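# Move pink garment from laundry bag into bin

## Task

Lift the pink garment out of the opened laundry bag and place all of it inside the bin. When finished, the second garment has to be fully inside the bag, the bag must rest on the table (standing or lying on its side), and both hands must have released everything and pulled away.

## Robot and tools

Robot: two arms on a table. left_arm carries a left hand and sits on the +y side; right_arm carries a right hand on the -y side. Calibrated bases in the scene frame: left_arm (-0.013, +0.318, +0.031) m, right_arm (-0.013, -0.241, +0.031) m, both facing roughly along +x. A post stands behind the arms. Loose objects may occasionally get nudged by something.

Scene frame: origin at table-top height, midway between the nominal bases; +x points out over the table, +z up, +y toward the left arm. Reported positions are in metres and orientations are quat_wxyz, both in this frame; either may be off by a few cm, more when the arm reaches far.

Hand point: a point 0.15 m out from the wrist mounting face along the fingers and 0.05 m in front of the palm. Its +z runs along straight fingers, +y out of the palm, and +x across the palm (away from the thumb on the right hand, toward the thumb on the left). Straight fingertips reach 0.06-0.07 m past the point and lie 0.06 m behind it along -y. A wrist bracket on the little-finger side can strike objects. With the thumb turned in front of the palm, the hand encloses items about 0.035-0.065 m thick, handles down to about 0.025 m, or pinches light items between thumb tip and index pad.

Row layout (used by execute_actions and move): 28 numbers, each in [-1, 1], always covering both arms. Numbers 1-14 are left_arm, 15-28 right_arm. For each arm: dx, dy, dz, rx, ry, rz, then little, ring, middle, index, thumb_bend, thumb_turn, force_limit, speed.
- dx..rz are offsets, not poses: they displace the hand point from its Hand target as it stood when the action or move began, along scene-frame axes. 1.0 equals 0.6 m for translation or 180 degrees for rotation; rx, ry, rz form a single rotation vector, turning about the Hand target position. Six zeros asks nothing new of that arm. Commanded orientation is clipped to within 40 degrees of the measured one each step.
- Finger and thumb numbers are absolute targets: +1 open/straight, -1 closed/curled. thumb_turn +1 puts the thumb beside the palm, -1 in front of it, opposite the fingers.
- force_limit: closing stops when fingertip load reaches it, from about 0 N at -1 to 10 N at +1 (15 N for the two thumb motors).
- speed: from near zero at -1 rising to full at +0.48 and above; a full finger stroke then takes 0.49 s. Use -0.94 or lower for a soft grip.
- To keep a hand unchanged, resend the eight hand numbers of its last executed row; if none was ever sent, use its hand_measured six values plus hand_force_limit and hand_speed.

Tools:
- execute_actions(actions, cameras): actions is a list of actions; each action is up to 15 rows, one per 1/30 s step, and a short table repeats its last row to step 15. Every row in an action counts from that action's starting Hand target, so repeating an offset in a new action moves further. Images return only for an empty actions list or when cameras names them.
- move(target, speed, blend, blocking, cameras): straight-line path for each hand point toward target, a single row or a list of up to 15 rows, all offsets counted from the Hand targets at the move's start. speed in m/s, 0.002 to 4.3, default 0.25 (turn rate twice that in rad/s); one value or one per target. blend in metres rounds corners; 0 (default) stops at each. Everything must finish within 10 s. It does not avoid obstacles or the other arm. blocking=false returns after about 0.5 s while motion continues.
- wait(seconds 0-3600); stop() brakes a running move; zoom_image(camera, region [x0,y0,x1,y1], at most 504x504 pixels) enlarges part of the newest image; show_instructions() shows reference pages; finished_scene(scene=1) ends the scene permanently.

Cameras: cam_head_left and cam_head_right (896x504), cam_high (896x504, viewing from the far side), cam_left_wrist and cam_right_wrist (672x504 fisheye). Calibration intrinsics and extrinsics are supplied.

Results: end_effector_position and quat, Hand target (the last commanded pose after clipping, base of the next offsets), joint positions, velocities and torques, and per hand hand_measured, hand_stopped_by (moving, target, force, stalled, fault), hand_load_n (positive when pushed open), hand_force_limit, hand_speed, all in motor order. A loss of grip shows as hand_load_n dropping near 0. A move adds a 'move:' line such as done, off_target, moving, held or fault, plus limits=paced (pose clipped) or limits=held (steps withheld). Resting 1-3 cm (sometimes 5 cm) low or short of a command is normal sag, not contact; resend the remaining distance as an offset if needed. MOTOR HOT warns of heating; at 100 °C an arm faults and drops for 30-60 s.

Cautions: nothing may fall off the table or be left off it. Avoid dropping items even a few mm, releasing moving parts, slamming, hard pushes, or striking fixed objects. Never let the arms or hands collide or one hand grip the other. Keep finger loads moderate and avoid fast swings of a held load. Limit long stretched holds that heat motors. A stalled arm keeps pressing; command its target back past the hand point to relieve it. Joint ranges (rad): waist ±2.880, shoulder 0 to 3.142, elbow 0 to 3.019, wrist pitch -1.693 to 1.571, wrist yaw ±1.571, wrist roll ±2.094.

Each tool is called after "Emit:" by a JSON object that holds its "fn" and its "kwargs", one argument or row to a line.

Reference images:

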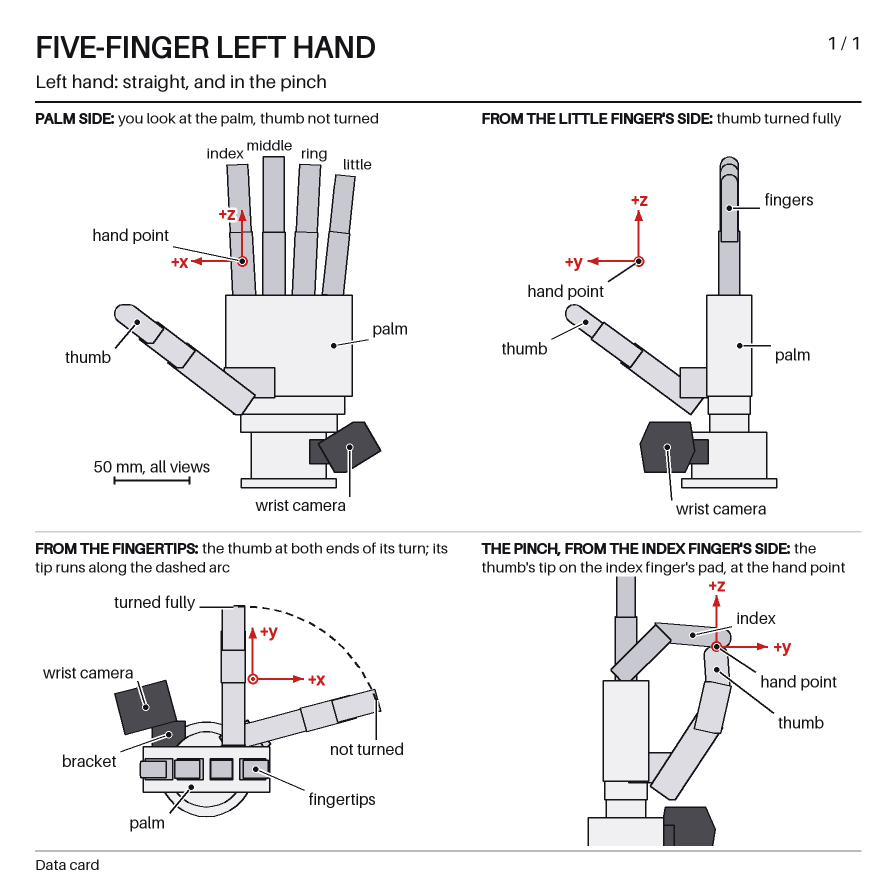

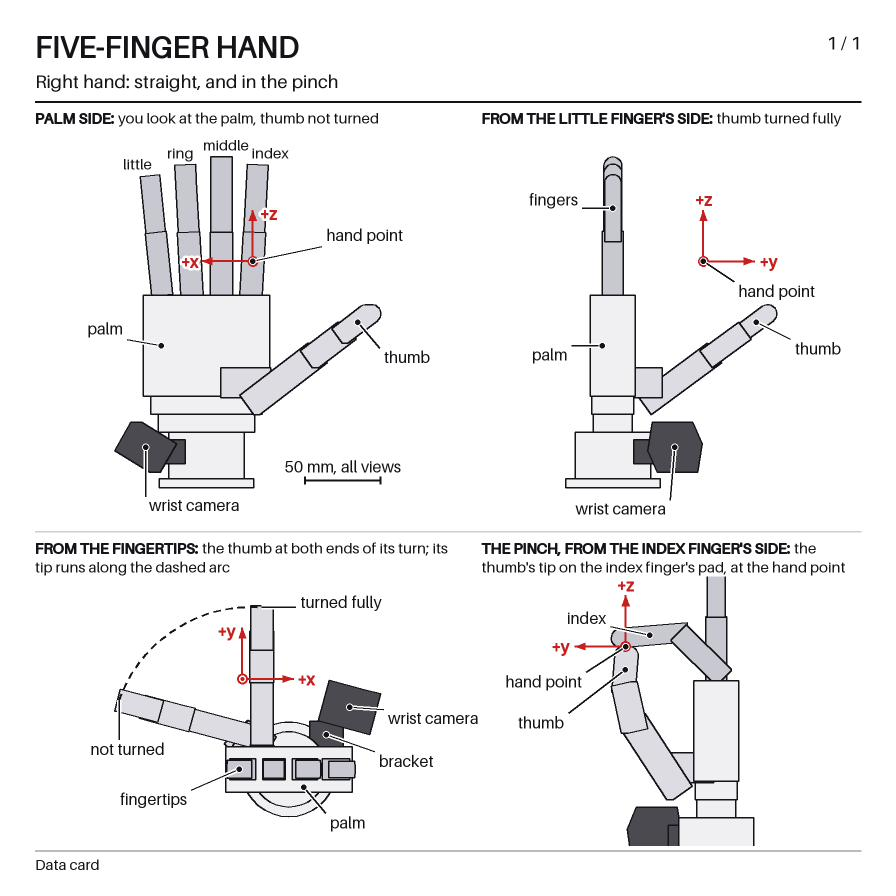

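## Session

Emit:
{"fn": "execute_actions", "kwargs": {
  "actions": []
}}

Scene clock: 0.00 s.
left_arm: end_effector_position=(+0.2565, +0.5920, +0.2689) hand_measured=(+1.000, +1.000, +1.000, +1.000, +1.000, +1.000) hand_load_n=(+0.0, +0.0, +0.0, +0.0, +0.0, +0.0) hand_stopped_by=(target, target, target, target, target, target) hand_force_limit=0.00 hand_speed=-0.80 end_effector_quat_wxyz=(+0.663, -0.230, +0.619, +0.352) | right_arm: end_effector_position=(+0.5999, -0.0233, +0.3133) hand_measured=(+1.000, +1.000, +1.000, +1.000, +1.000, +1.000) hand_load_n=(+0.0, +0.0, +0.0, +0.0, +0.0, +0.0) hand_stopped_by=(target, target, target, target, target, target) hand_force_limit=0.00 hand_speed=-0.80 end_effector_quat_wxyz=(+0.191, -0.098, +0.831, +0.514)
Joint positions: left_arm=[0.369 0.89 0.203 0.827 -0.408 1.759] | right_arm=[0.039 1.775 1.435 -0.677 -1.083 1.708]
Joint velocities: within noise
Joint torques (N m): no reading
Heat: left arm: hottest shoulder 36 °C; right arm: hottest shoulder 35 °C.
Hand target: left_arm +0.2606, +0.5939, +0.2809; +0.672, -0.230, +0.609, +0.352 | right_arm +0.6048, -0.0232, +0.3191; +0.198, -0.102, +0.829, +0.513

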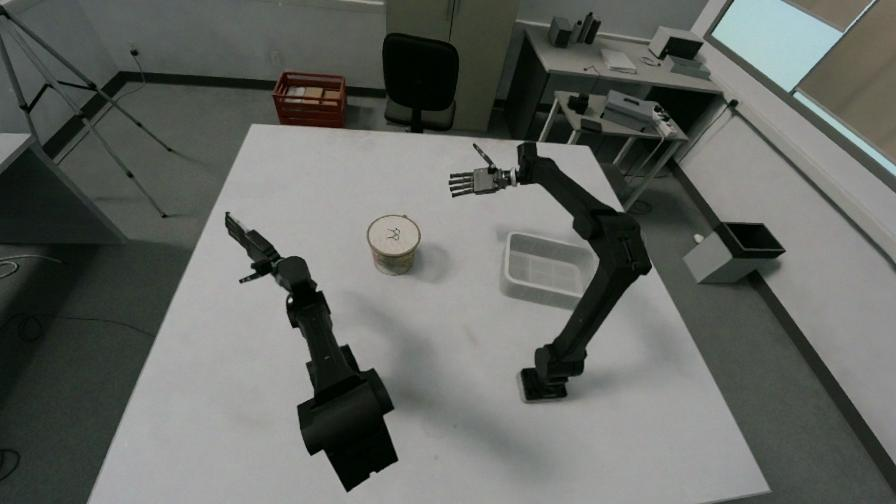

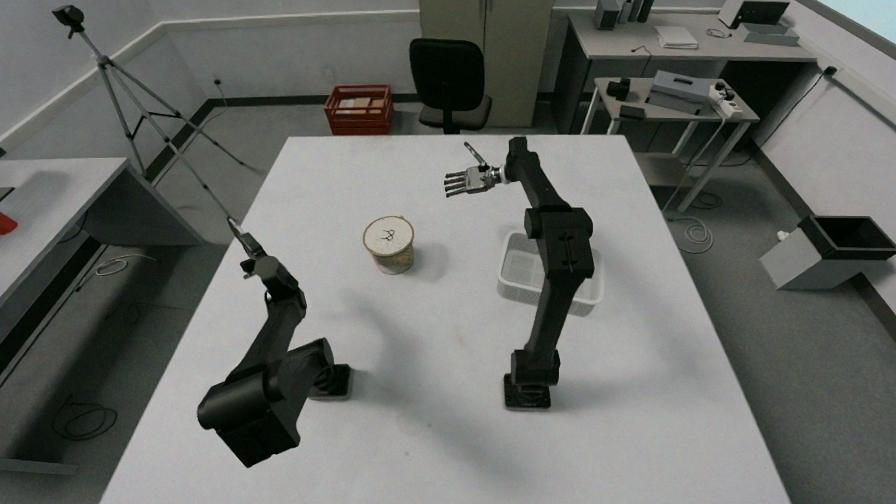

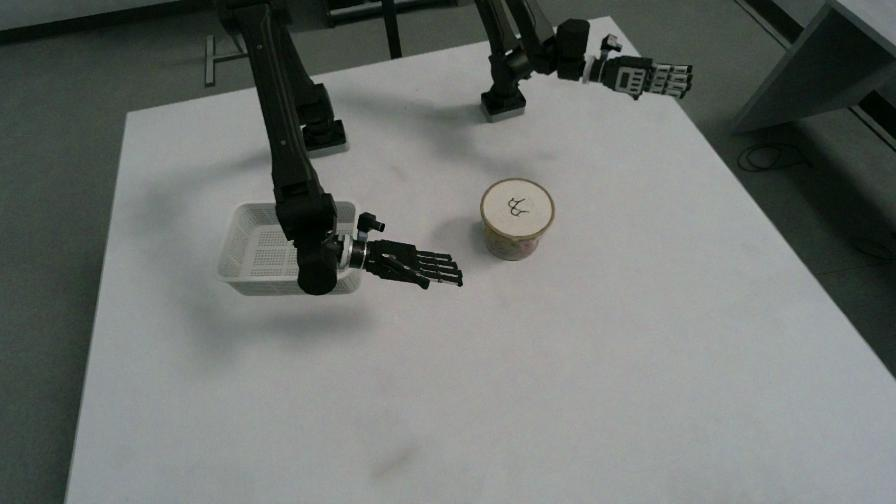

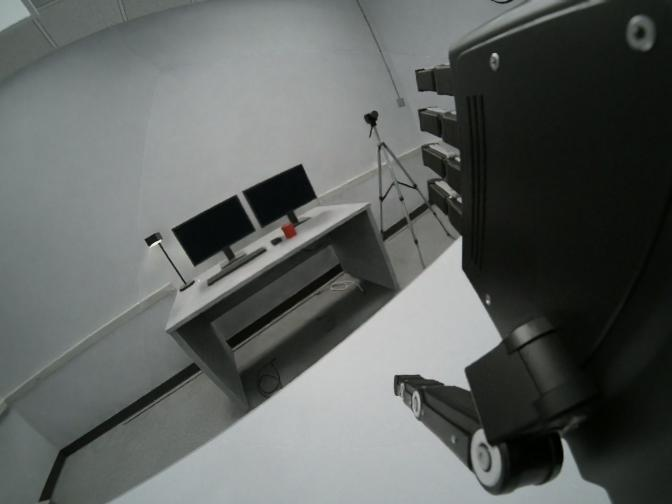

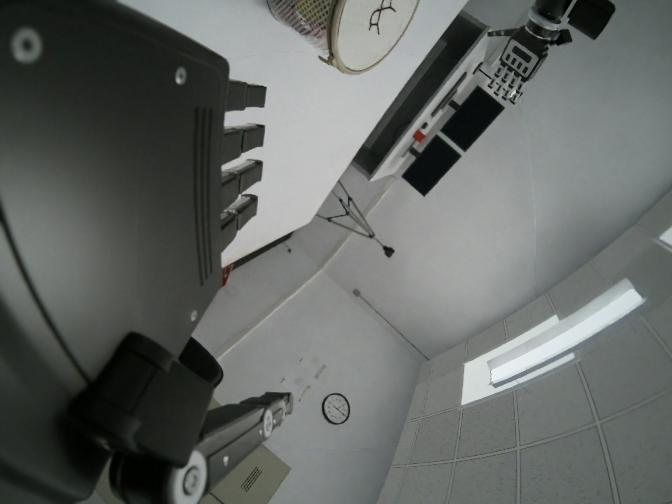

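Emit:
{"fn": "zoom_image", "kwargs": {
  "camera": "cam_head_left",
  "region": [350, 200, 440, 290]
}}

Emit:
{"fn": "zoom_image", "kwargs": {
  "camera": "cam_high",
  "region": [460, 160, 580, 280]
}}

Emit:
{"fn": "zoom_image", "kwargs": {
  "camera": "cam_head_right",
  "region": [340, 200, 440, 300]
}}

Emit:
{"fn": "zoom_image", "kwargs": {
  "camera": "cam_right_wrist",
  "region": [220, 0, 440, 100]
}}

Scaled by 5.600 from the camera's image (finer frame: 1280x720).

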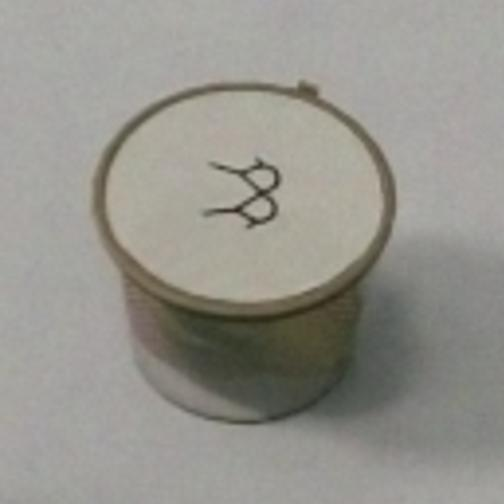

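Scaled by 4.200 from the camera's image (finer frame: 1280x720).

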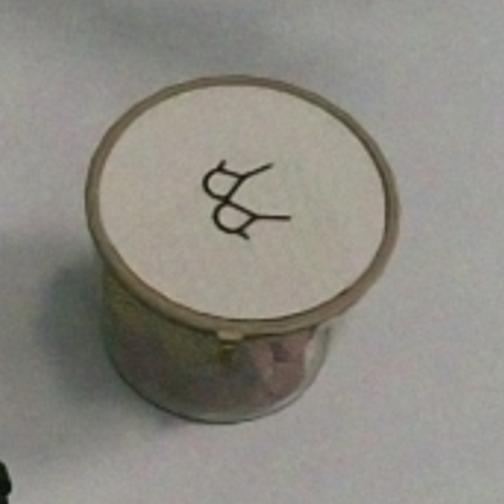

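Scaled by 5.040 from the camera's image (finer frame: 1280x720).

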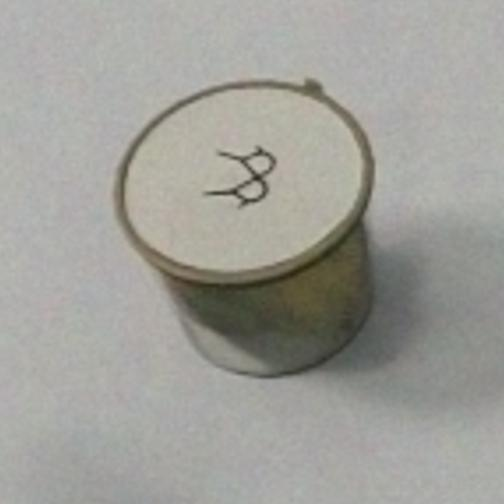

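Scaled by 2.291 from the camera's image (finer frame: 960x720).

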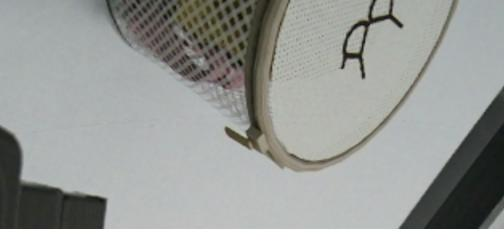

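Emit:
{"fn": "move", "kwargs": {
  "target": [
    [0.232,-0.157,0.165,-0.6264,0.2055,0.1794,1,1,1,1,1,1,0,-0.8,0,0,0,0,0,0,1,1,1,1,1,1,0,-0.8],
    [0.361,-0.423,0.0,-0.6264,0.2055,0.1794,1,1,1,1,1,1,0,-0.8,0,0,0,0,0,0,1,1,1,1,1,1,0,-0.8]
  ],
  "speed": 0.4,
  "blend": 0.03,
  "cameras": ["all"]
}}

Scene clock: 9.23 s.
left_arm: end_effector_position=(+0.4701, +0.3356, +0.2708) hand_measured=(+1.000, +1.000, +1.000, +1.000, +1.000, +1.000) hand_load_n=(+0.0, +0.0, +0.0, +0.0, -0.5, +0.0) hand_stopped_by=(target, target, target, target, target, target) hand_force_limit=0.00 hand_speed=-0.80 end_effector_quat_wxyz=(+0.122, +0.691, -0.706, +0.096) | right_arm: end_effector_position=(+0.5999, -0.0233, +0.3133) hand_measured=(+1.000, +1.000, +1.000, +1.000, +1.000, +1.000) hand_load_n=(+0.0, +0.0, +0.0, +0.0, +0.0, -0.5) hand_stopped_by=(target, target, target, target, target, target) hand_force_limit=0.00 hand_speed=-0.80 end_effector_quat_wxyz=(+0.191, -0.098, +0.831, +0.514)
Joint positions: left_arm=[0.126 1.835 1.857 -1.693 0.296 0.224] | right_arm=[0.039 1.775 1.435 -0.677 -1.083 1.708]
Joint torques (N m): left_arm=[0.26 -16.67 11.55 0.13 0.28 -0.13] | right_arm=[-0.09 -16.67 10.55 1.05 -0.84 0.11]
Heat: left arm: hottest shoulder 36 °C; right arm: hottest shoulder 35 °C.
Hand target: left_arm +0.4772, +0.3401, +0.2809; +0.107, +0.699, -0.699, +0.107 | right_arm +0.6048, -0.0232, +0.3191; +0.198, -0.102, +0.829, +0.513
Off the commanded pose: left_arm 0.013 m, 2 deg | right_arm 0.008 m, 1 deg.
move: off_target (left_arm)
cam_left_wrist: T_world_to_cam=[[0.95713, -0.28942, -0.0121, -0.34166], [-0.18133, -0.6312, 0.75412, 0.09278], [-0.22589, -0.7196, -0.65662, 0.63831]] pos_world=[0.48802, 0.41901, 0.34503]

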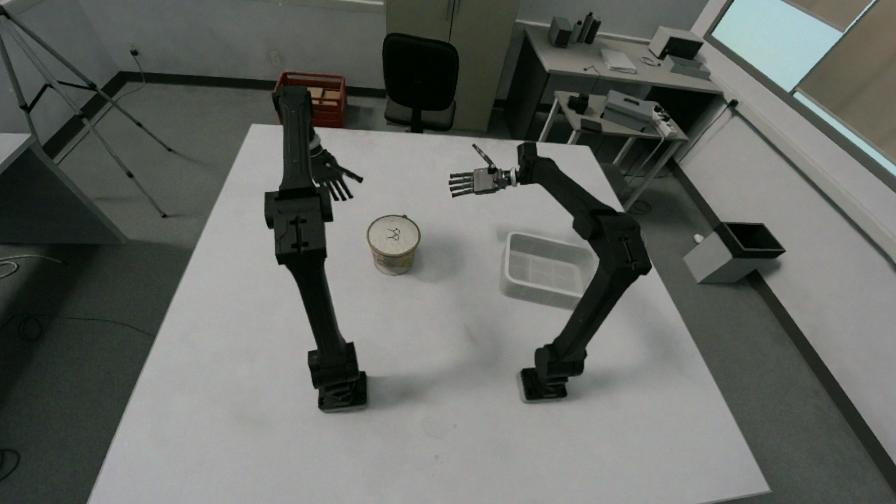

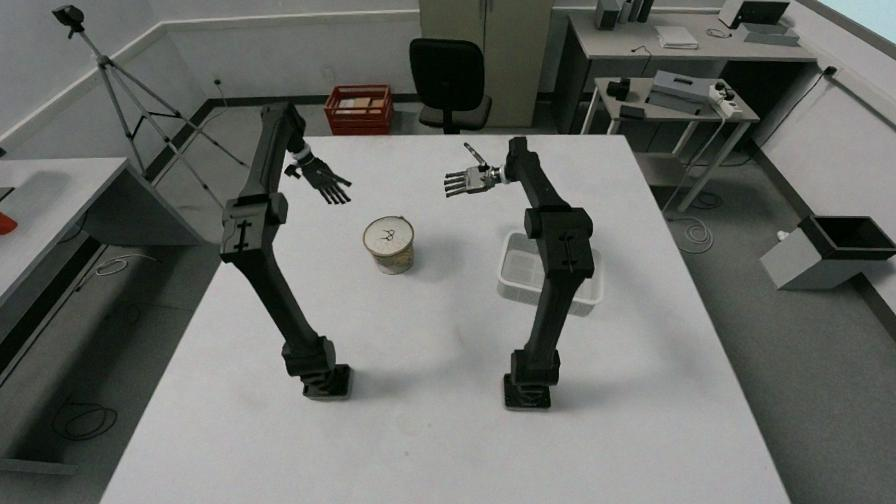

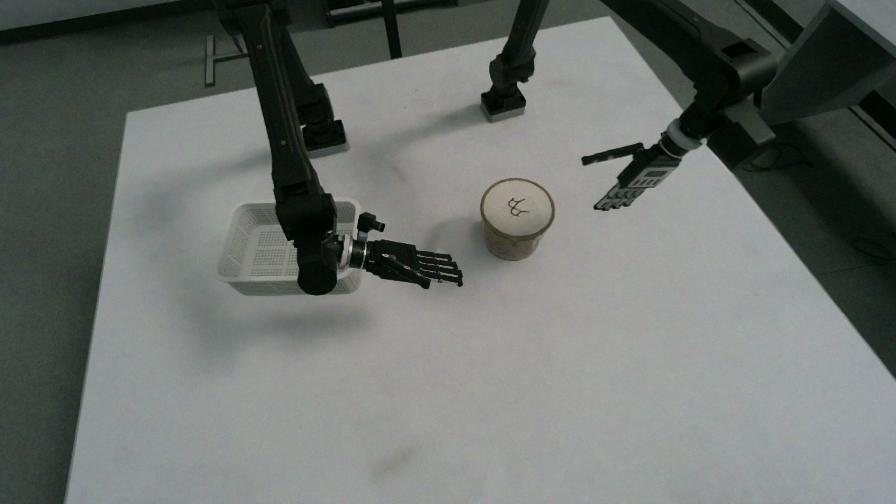

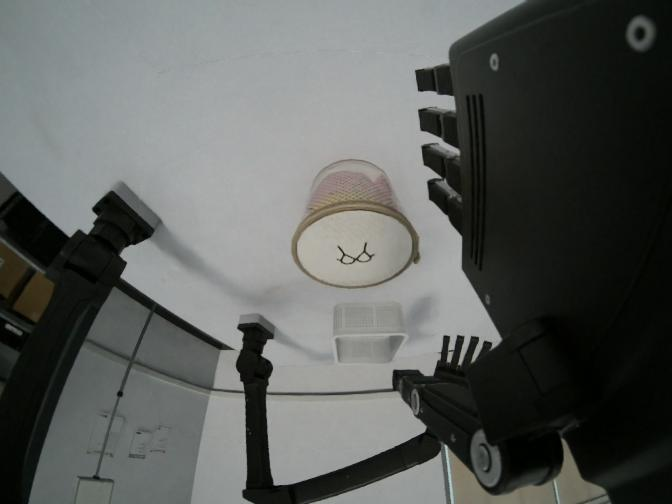

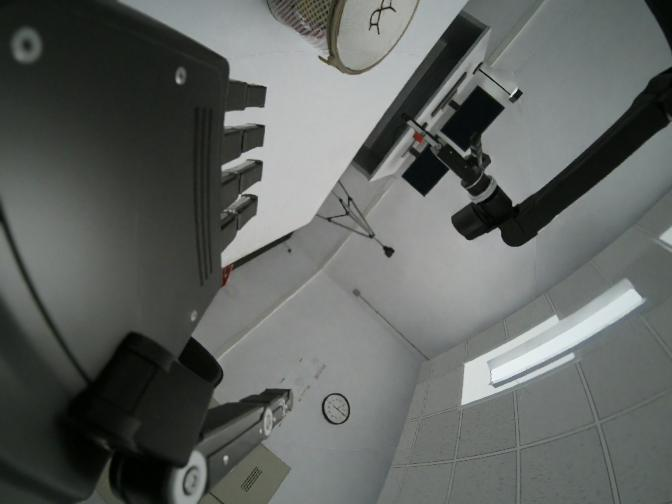

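Emit:
{"fn": "zoom_image", "kwargs": {
  "camera": "cam_left_wrist",
  "region": [280, 150, 440, 300]
}}

Emit:
{"fn": "zoom_image", "kwargs": {
  "camera": "cam_left_wrist",
  "region": [320, 290, 420, 370]
}}

Scaled by 3.150 from the camera's image (finer frame: 960x720).

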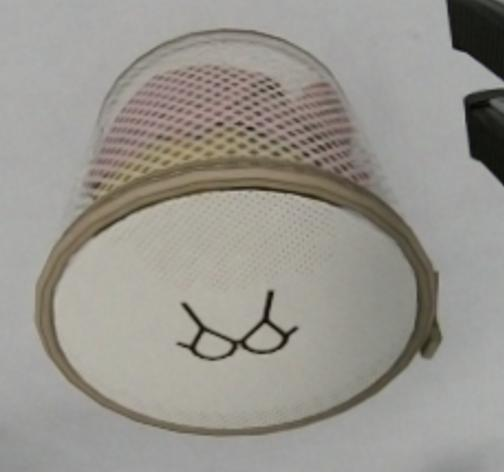

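Scaled by 5.040 from the camera's image (finer frame: 960x720).

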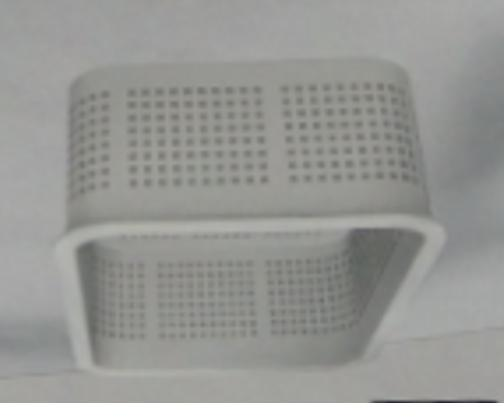

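Emit:
{"fn": "move", "kwargs": {
  "target": [
    [0,0,0,0,0,0,1,1,1,1,1,1,0,-0.8,0,0.05,0,-0.1745,-0.2071,0.3466,1,1,1,1,1,1,0,-0.8],
    [0,0,0,0,0,0,1,1,1,1,1,1,0,-0.8,-0.041,0.164,-0.232,-0.1745,-0.2071,0.3466,1,1,1,1,1,1,0,-0.8]
  ],
  "speed": 0.4,
  "blend": 0.03,
  "cameras": ["cam_right_wrist","cam_high","cam_head_left"]
}}

Scene clock: 15.10 s.
left_arm: end_effector_position=(+0.4702, +0.3356, +0.2709) hand_measured=(+1.000, +1.000, +1.000, +1.000, +1.000, +1.000) hand_load_n=(+0.0, +0.0, +0.0, +0.0, +0.0, +0.0) hand_stopped_by=(target, target, target, target, target, target) hand_force_limit=0.00 hand_speed=-0.80 end_effector_quat_wxyz=(+0.122, +0.691, -0.706, +0.096) | right_arm: end_effector_position=(+0.5715, +0.0801, +0.1687) hand_measured=(+1.000, +1.000, +1.000, +1.000, +1.000, +1.000) hand_load_n=(+0.0, +0.0, +0.0, +0.0, +0.0, +0.0) hand_stopped_by=(target, target, target, target, target, target) hand_force_limit=0.00 hand_speed=-0.80 end_effector_quat_wxyz=(-0.104, +0.695, -0.661, -0.263)
Joint positions: left_arm=[0.126 1.835 1.857 -1.693 0.296 0.223] | right_arm=[0.296 2.374 2.378 -1.668 -0.568 0.213]
Joint torques (N m): left_arm=[0.15 -16.44 11.41 0.39 0.29 -0.15] | right_arm=[-0.85 -24.18 11.33 -0.25 -0.55 0.02]
Heat: left arm: hottest shoulder 37 °C; right arm: hottest shoulder 36 °C.
Hand target: left_arm +0.4772, +0.3401, +0.2809; +0.107, +0.699, -0.699, +0.107 | right_arm +0.5802, +0.0754, +0.1799; -0.118, +0.699, -0.658, -0.255
Off the commanded pose: left_arm 0.013 m, 2 deg | right_arm 0.015 m, 2 deg.
move: off_target (right_arm)
cam_right_wrist: T_world_to_cam=[[-0.94968, -0.29139, 0.11492, 0.54418], [-0.05007, 0.50338, 0.86261, -0.15099], [-0.30921, 0.81345, -0.49264, 0.30563]] pos_world=[0.60374, -0.01404, 0.21827]
Images, in order (width x height): cam_head_left 896x504, cam_high 896x504, cam_right_wrist 672x504.

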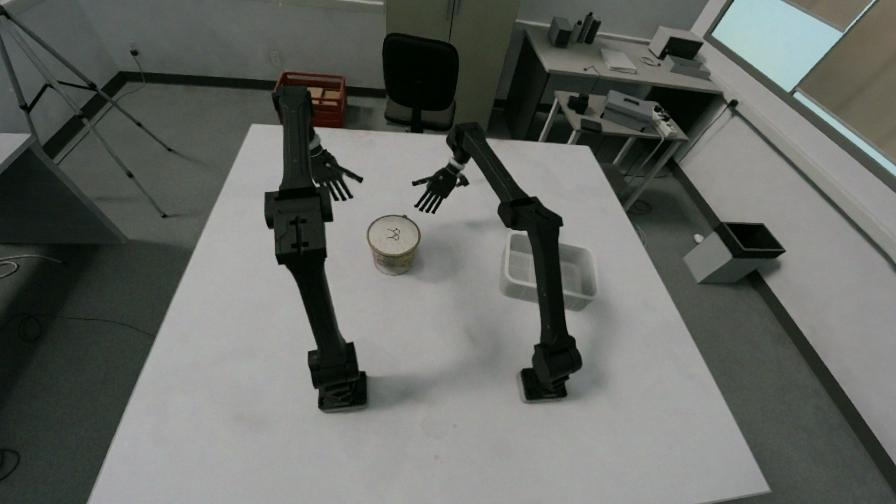

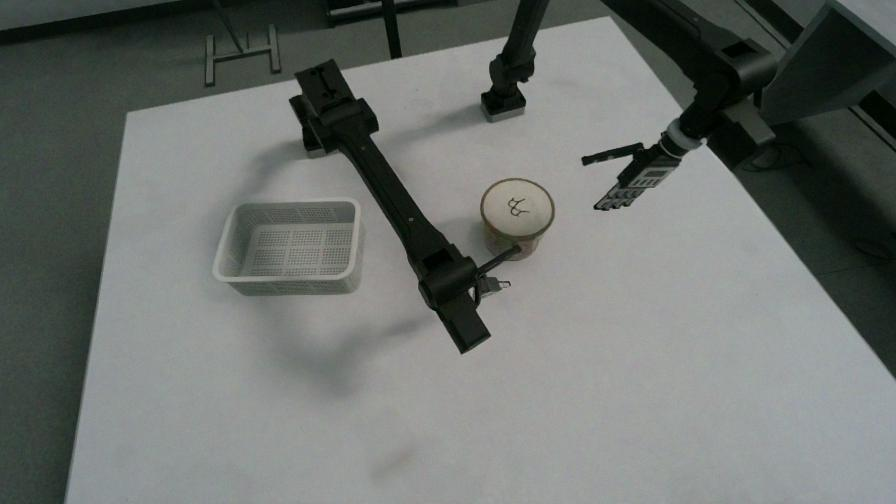

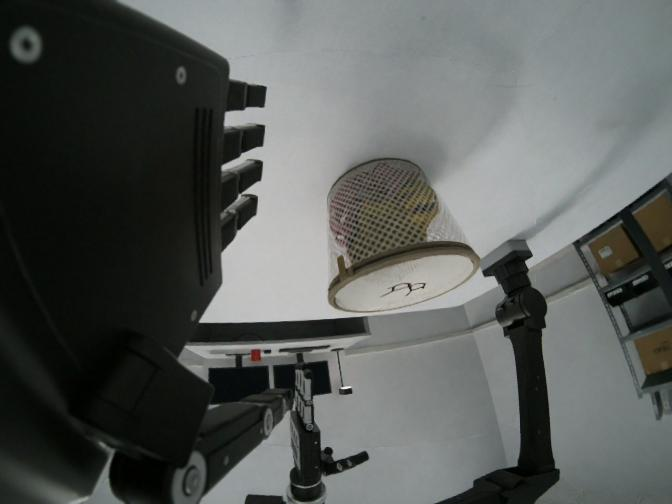

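Emit:
{"fn": "zoom_image", "kwargs": {
  "camera": "cam_right_wrist",
  "region": [310, 140, 490, 320]
}}

Emit:
{"fn": "zoom_image", "kwargs": {
  "camera": "cam_right_wrist",
  "region": [320, 230, 400, 310]
}}

Emit:
{"fn": "zoom_image", "kwargs": {
  "camera": "cam_high",
  "region": [200, 180, 380, 310]
}}

Scaled by 2.800 from the camera's image (finer frame: 960x720).

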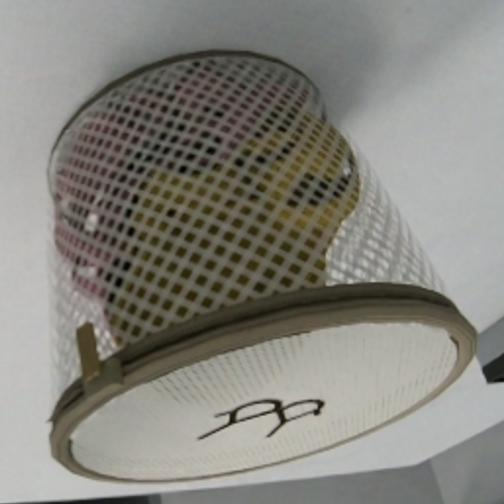

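Scaled by 6.300 from the camera's image (finer frame: 960x720).

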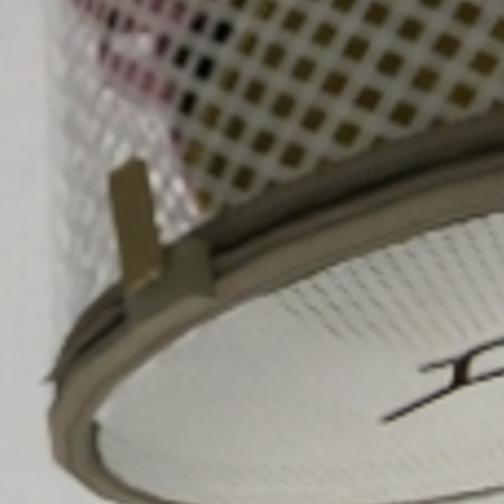

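Scaled by 2.800 from the camera's image (finer frame: 1280x720).

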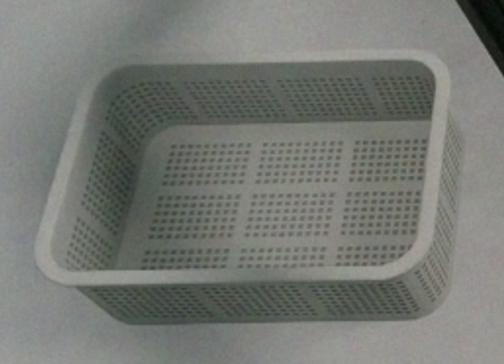

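Emit:
{"fn": "move", "kwargs": {
  "target": [
    [-0.34,0.03,0.06,0.1239,-0.2996,0.1204,1,1,1,1,1,1,0,-0.8,0,0,0,0,0,0,1,1,1,1,1,1,0,-0.8],
    [-0.35,-0.175,-0.05,0.1239,-0.2996,0.1204,1,1,1,1,1,1,0,-0.8,0,0,0,0,0,0,1,1,1,1,1,1,0,-0.8]
  ],
  "speed": 0.4,
  "blend": 0.03,
  "cameras": ["cam_left_wrist","cam_head_left"]
}}

Scene clock: 19.97 s.
left_arm: end_effector_position=(+0.2624, +0.2428, +0.2393) hand_measured=(+1.000, +1.000, +1.000, +1.000, +1.000, +1.000) hand_load_n=(+0.0, +0.0, +0.0, +0.0, +0.0, -0.5) hand_stopped_by=(target, target, target, target, target, target) hand_force_limit=0.00 hand_speed=-0.80 end_effector_quat_wxyz=(-0.372, +0.696, -0.546, +0.280) | right_arm: end_effector_position=(+0.5714, +0.0800, +0.1687) hand_measured=(+1.000, +1.000, +1.000, +1.000, +1.000, +1.000) hand_load_n=(+0.5, +0.0, +0.0, +0.0, +0.0, +0.0) hand_stopped_by=(target, target, target, target, target, target) hand_force_limit=0.00 hand_speed=-0.80 end_effector_quat_wxyz=(-0.104, +0.695, -0.661, -0.263)
Joint positions: left_arm=[-0.557 0.541 0.634 -0.85 -0.601 -0.47] | right_arm=[0.296 2.374 2.378 -1.668 -0.568 0.212]
Joint torques (N m): left_arm=[-2.08 1.26 12.86 1.7 -0.43 -0.12] | right_arm=[-0.85 -24.23 11.37 -0.24 -0.55 0.03]
Heat: left arm: hottest shoulder 37 °C; right arm: hottest shoulder 36 °C.
Hand target: left_arm +0.2673, +0.2351, +0.2509; -0.370, +0.696, -0.540, +0.294 | right_arm +0.5802, +0.0754, +0.1799; -0.118, +0.699, -0.658, -0.255
Off the commanded pose: left_arm 0.015 m, 2 deg | right_arm 0.015 m, 2 deg.
move: off_target (left_arm)
cam_left_wrist: T_world_to_cam=[[0.64547, -0.11497, 0.75509, -0.3143], [-0.3119, -0.9421, 0.12317, 0.28099], [0.6972, -0.31501, -0.64395, 0.16038]] pos_world=[0.17869, 0.27911, 0.30599]
Images, in order (width x height): cam_head_left 896x504, cam_left_wrist 672x504.

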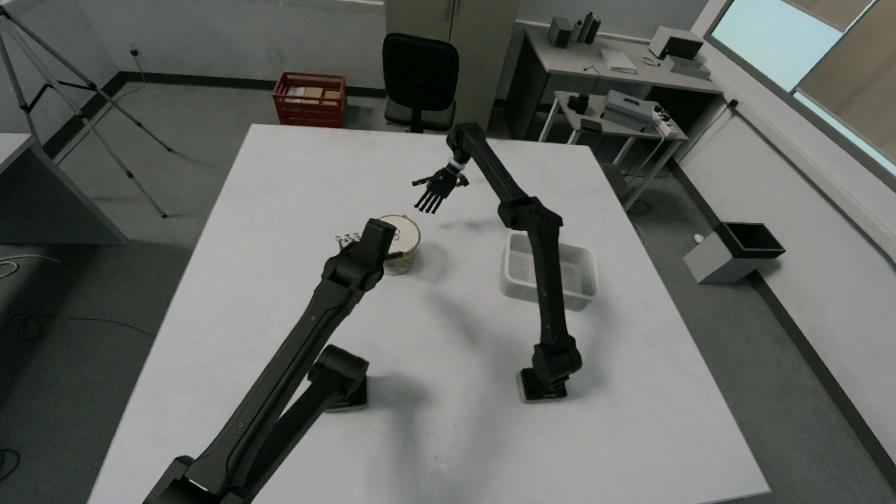

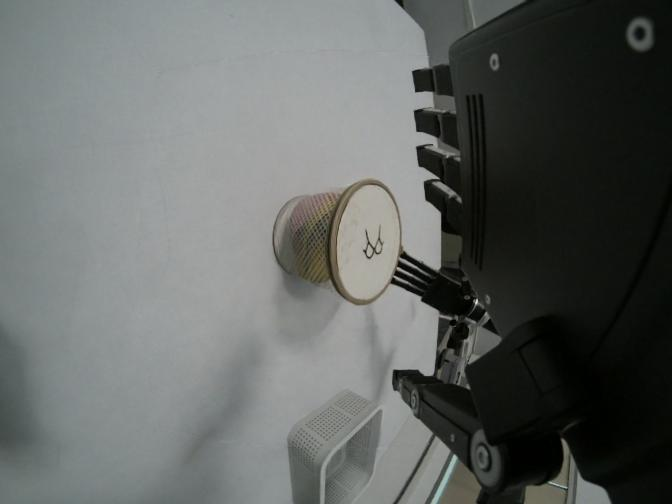

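Emit:
{"fn": "zoom_image", "kwargs": {
  "camera": "cam_left_wrist",
  "region": [260, 170, 420, 320]
}}

Emit:
{"fn": "zoom_image", "kwargs": {
  "camera": "cam_left_wrist",
  "region": [310, 175, 370, 245]
}}

Emit:
{"fn": "zoom_image", "kwargs": {
  "camera": "cam_left_wrist",
  "region": [310, 235, 370, 305]
}}

Scaled by 3.150 from the camera's image (finer frame: 960x720).

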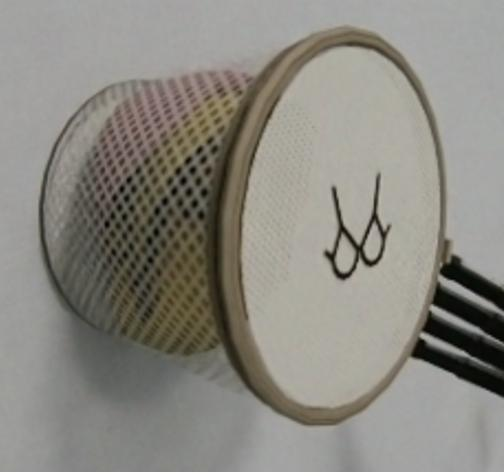

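Scaled by 7.200 from the camera's image (finer frame: 960x720).

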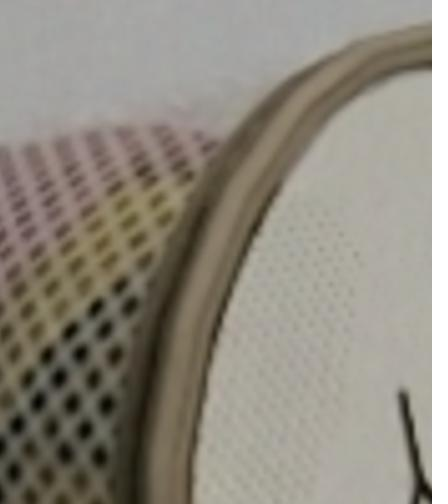

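Scaled by 7.200 from the camera's image (finer frame: 960x720).

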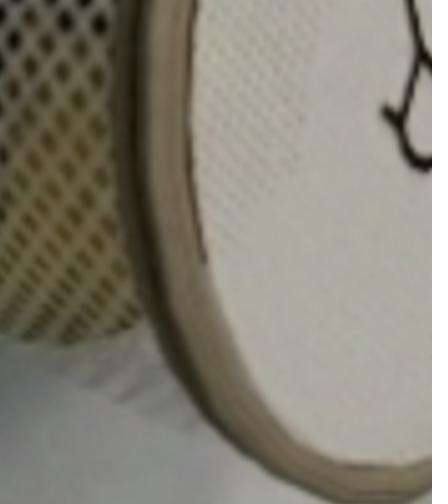

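Emit:
{"fn": "execute_actions", "kwargs": {
  "actions": [],
  "cameras": ["all"]
}}

Emit:
{"fn": "zoom_image", "kwargs": {
  "camera": "cam_head_right",
  "region": [380, 130, 480, 230]
}}

Emit:
{"fn": "zoom_image", "kwargs": {
  "camera": "cam_head_left",
  "region": [390, 130, 490, 230]
}}

Emit:
{"fn": "zoom_image", "kwargs": {
  "camera": "cam_high",
  "region": [440, 220, 560, 320]
}}

Scene clock: 23.43 s.
left_arm: end_effector_position=(+0.2624, +0.2427, +0.2394) hand_measured=(+1.000, +1.000, +1.000, +1.000, +1.000, +1.000) hand_load_n=(+0.0, +0.0, +0.0, +0.0, +0.0, +0.0) hand_stopped_by=(target, target, target, target, target, target) hand_force_limit=0.00 hand_speed=-0.80 end_effector_quat_wxyz=(-0.372, +0.696, -0.546, +0.280) | right_arm: end_effector_position=(+0.5714, +0.0800, +0.1687) hand_measured=(+1.000, +1.000, +1.000, +1.000, +1.000, +1.000) hand_load_n=(+0.0, +0.0, +0.0, +0.0, +0.0, +0.0) hand_stopped_by=(target, target, target, target, target, target) hand_force_limit=0.00 hand_speed=-0.80 end_effector_quat_wxyz=(-0.104, +0.695, -0.661, -0.263)
Joint positions: left_arm=[-0.557 0.541 0.634 -0.85 -0.601 -0.471] | right_arm=[0.296 2.374 2.378 -1.668 -0.568 0.212]
Joint velocities: within noise
Joint torques (N m): left_arm=[-1.49 1.9 12.81 1.66 -0.45 -0.11] | right_arm=[-0.85 -24.23 11.36 -0.24 -0.55 0.02]
Heat: left arm: hottest shoulder 37 °C; right arm: hottest shoulder 37 °C.
Hand target: left_arm +0.2673, +0.2351, +0.2509; -0.370, +0.696, -0.540, +0.294 | right_arm +0.5802, +0.0754, +0.1799; -0.118, +0.699, -0.658, -0.255
Off the commanded pose: left_arm 0.015 m, 2 deg | right_arm 0.015 m, 2 deg.
camera_calibration:
cam_left_wrist: T_world_to_cam=[[0.64537, -0.11423, 0.75528, -0.31454], [-0.31151, -0.94216, 0.12368, 0.28079], [0.69747, -0.3151, -0.64363, 0.16026]] pos_world=[0.17869, 0.27911, 0.30599]
cam_right_wrist: T_world_to_cam=[[-0.94959, -0.29173, 0.11475, 0.54417], [-0.05039, 0.50332, 0.86263, -0.15071], [-0.30941, 0.81337, -0.49265, 0.3057]] pos_world=[0.60374, -0.01404, 0.21817]

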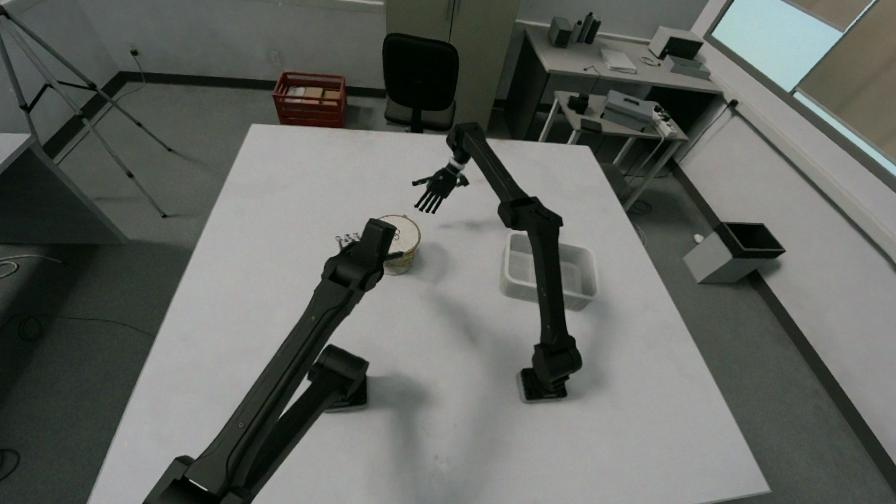

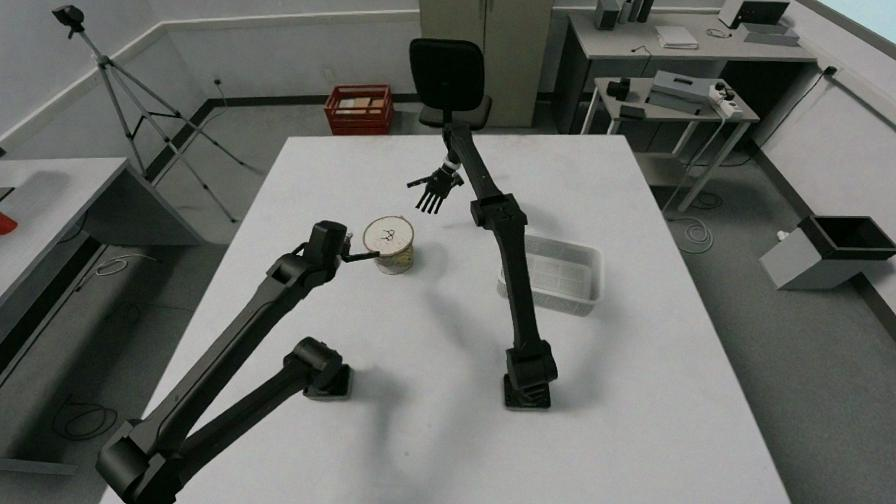

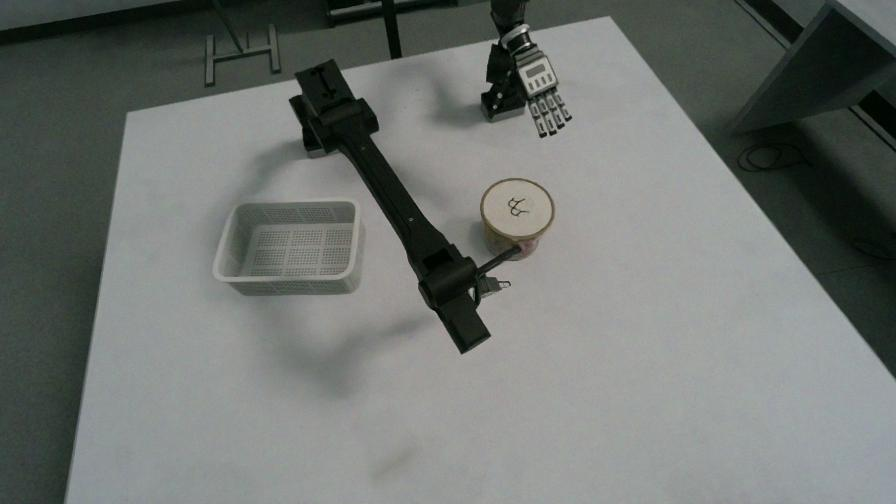

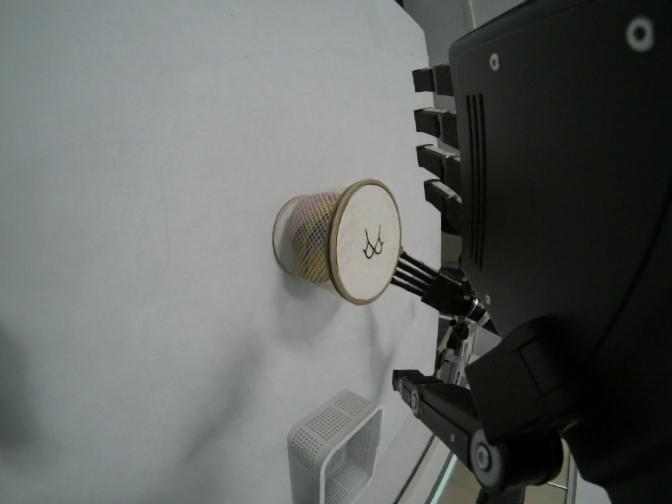

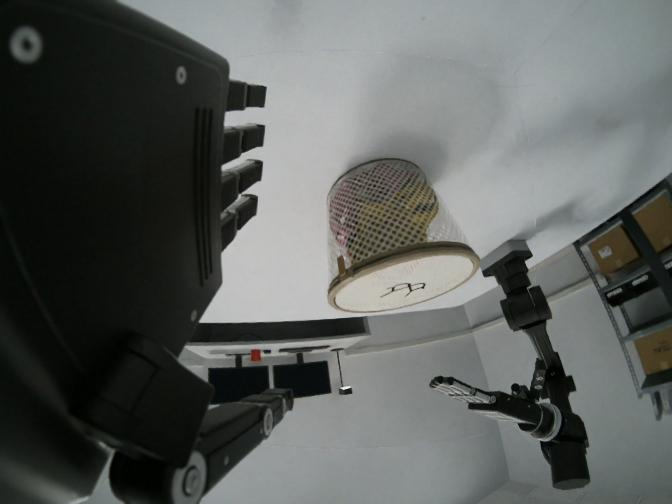

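Scaled by 5.040 from the camera's image (finer frame: 1280x720).

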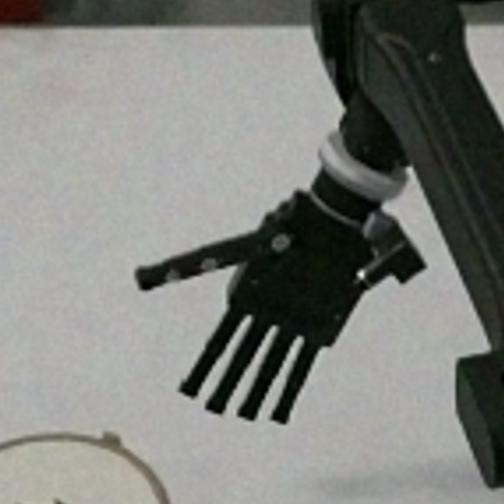

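Scaled by 5.040 from the camera's image (finer frame: 1280x720).

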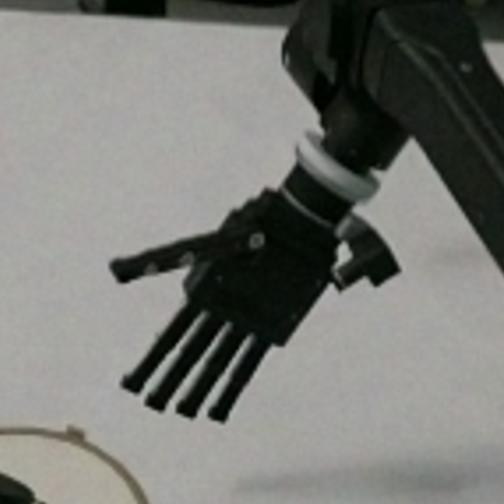

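Scaled by 4.200 from the camera's image (finer frame: 1280x720).

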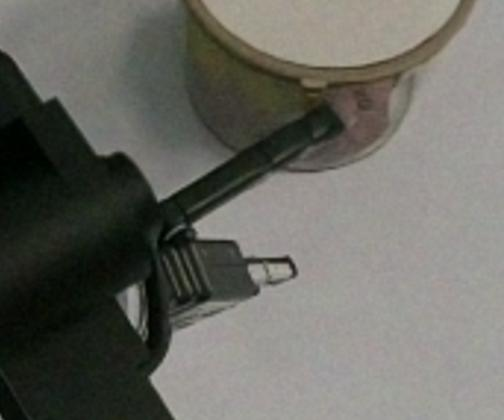

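Emit:
{"fn": "move", "kwargs": {
  "target": [0,0,0,0,0,0,1,1,1,1,1,1,0,-0.8,-0.07,0.158,-0.017,0,0,0,1,1,1,1,1,1,0,-0.8],
  "speed": 0.2,
  "cameras": ["cam_right_wrist","cam_head_left"]
}}

Emit:
{"fn": "zoom_image", "kwargs": {
  "camera": "cam_right_wrist",
  "region": [260, 150, 420, 400]
}}

Scene clock: 27.43 s.
left_arm: end_effector_position=(+0.2624, +0.2427, +0.2394) hand_measured=(+1.000, +1.000, +1.000, +1.000, +1.000, +1.000) hand_load_n=(+0.0, +0.0, +0.0, +0.0, +0.0, +0.0) hand_stopped_by=(target, target, target, target, target, target) hand_force_limit=0.00 hand_speed=-0.80 end_effector_quat_wxyz=(-0.372, +0.696, -0.546, +0.280) | right_arm: end_effector_position=(+0.5326, +0.1749, +0.1618) hand_measured=(+1.000, +1.000, +1.000, +1.000, +1.000, +1.000) hand_load_n=(+0.0, +0.0, +0.0, +0.0, +0.0, +0.0) hand_stopped_by=(target, target, target, target, target, target) hand_force_limit=0.00 hand_speed=-0.80 end_effector_quat_wxyz=(-0.109, +0.703, -0.653, -0.259)
Joint positions: left_arm=[-0.558 0.541 0.634 -0.85 -0.601 -0.471] | right_arm=[0.442 2.33 2.285 -1.518 -0.57 0.364]
Joint torques (N m): left_arm=[-2.14 1.61 12.77 1.77 -0.41 -0.15] | right_arm=[-0.91 -25.11 8.49 0.57 -0.58 0.2]
Heat: left arm: hottest shoulder 37 °C; right arm: hottest shoulder 37 °C.
Hand target: left_arm +0.2672, +0.2350, +0.2510; -0.370, +0.696, -0.540, +0.294 | right_arm +0.5382, +0.1701, +0.1697; -0.118, +0.699, -0.658, -0.255
Off the commanded pose: left_arm 0.015 m, 2 deg | right_arm 0.011 m, 1 deg.
move: off_target (right_arm)
cam_right_wrist: T_world_to_cam=[[-0.94621, -0.30897, 0.09603, 0.53997], [-0.07534, 0.49902, 0.86331, -0.18051], [-0.31466, 0.80964, -0.49545, 0.2171]] pos_world=[0.56564, 0.08114, 0.21155]
Images, in order (width x height): cam_head_left 896x504, cam_right_wrist 672x504.

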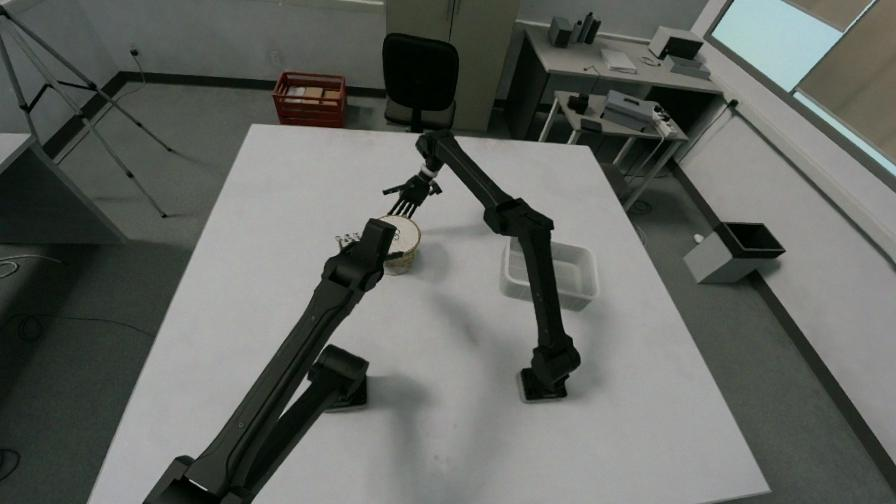

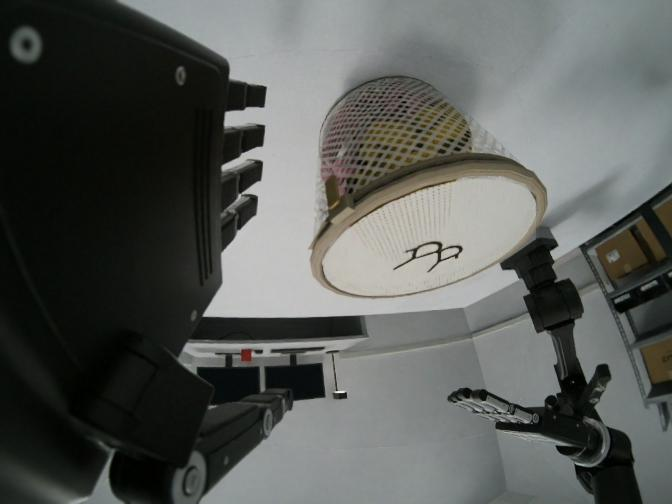

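Scaled by 2.016 from the camera's image (finer frame: 960x720).

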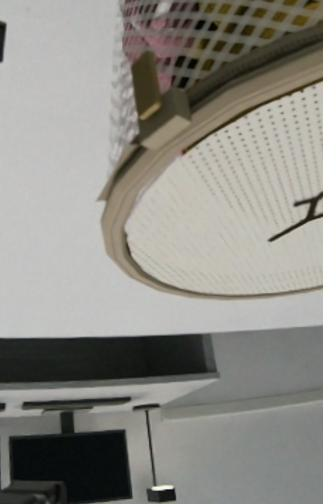

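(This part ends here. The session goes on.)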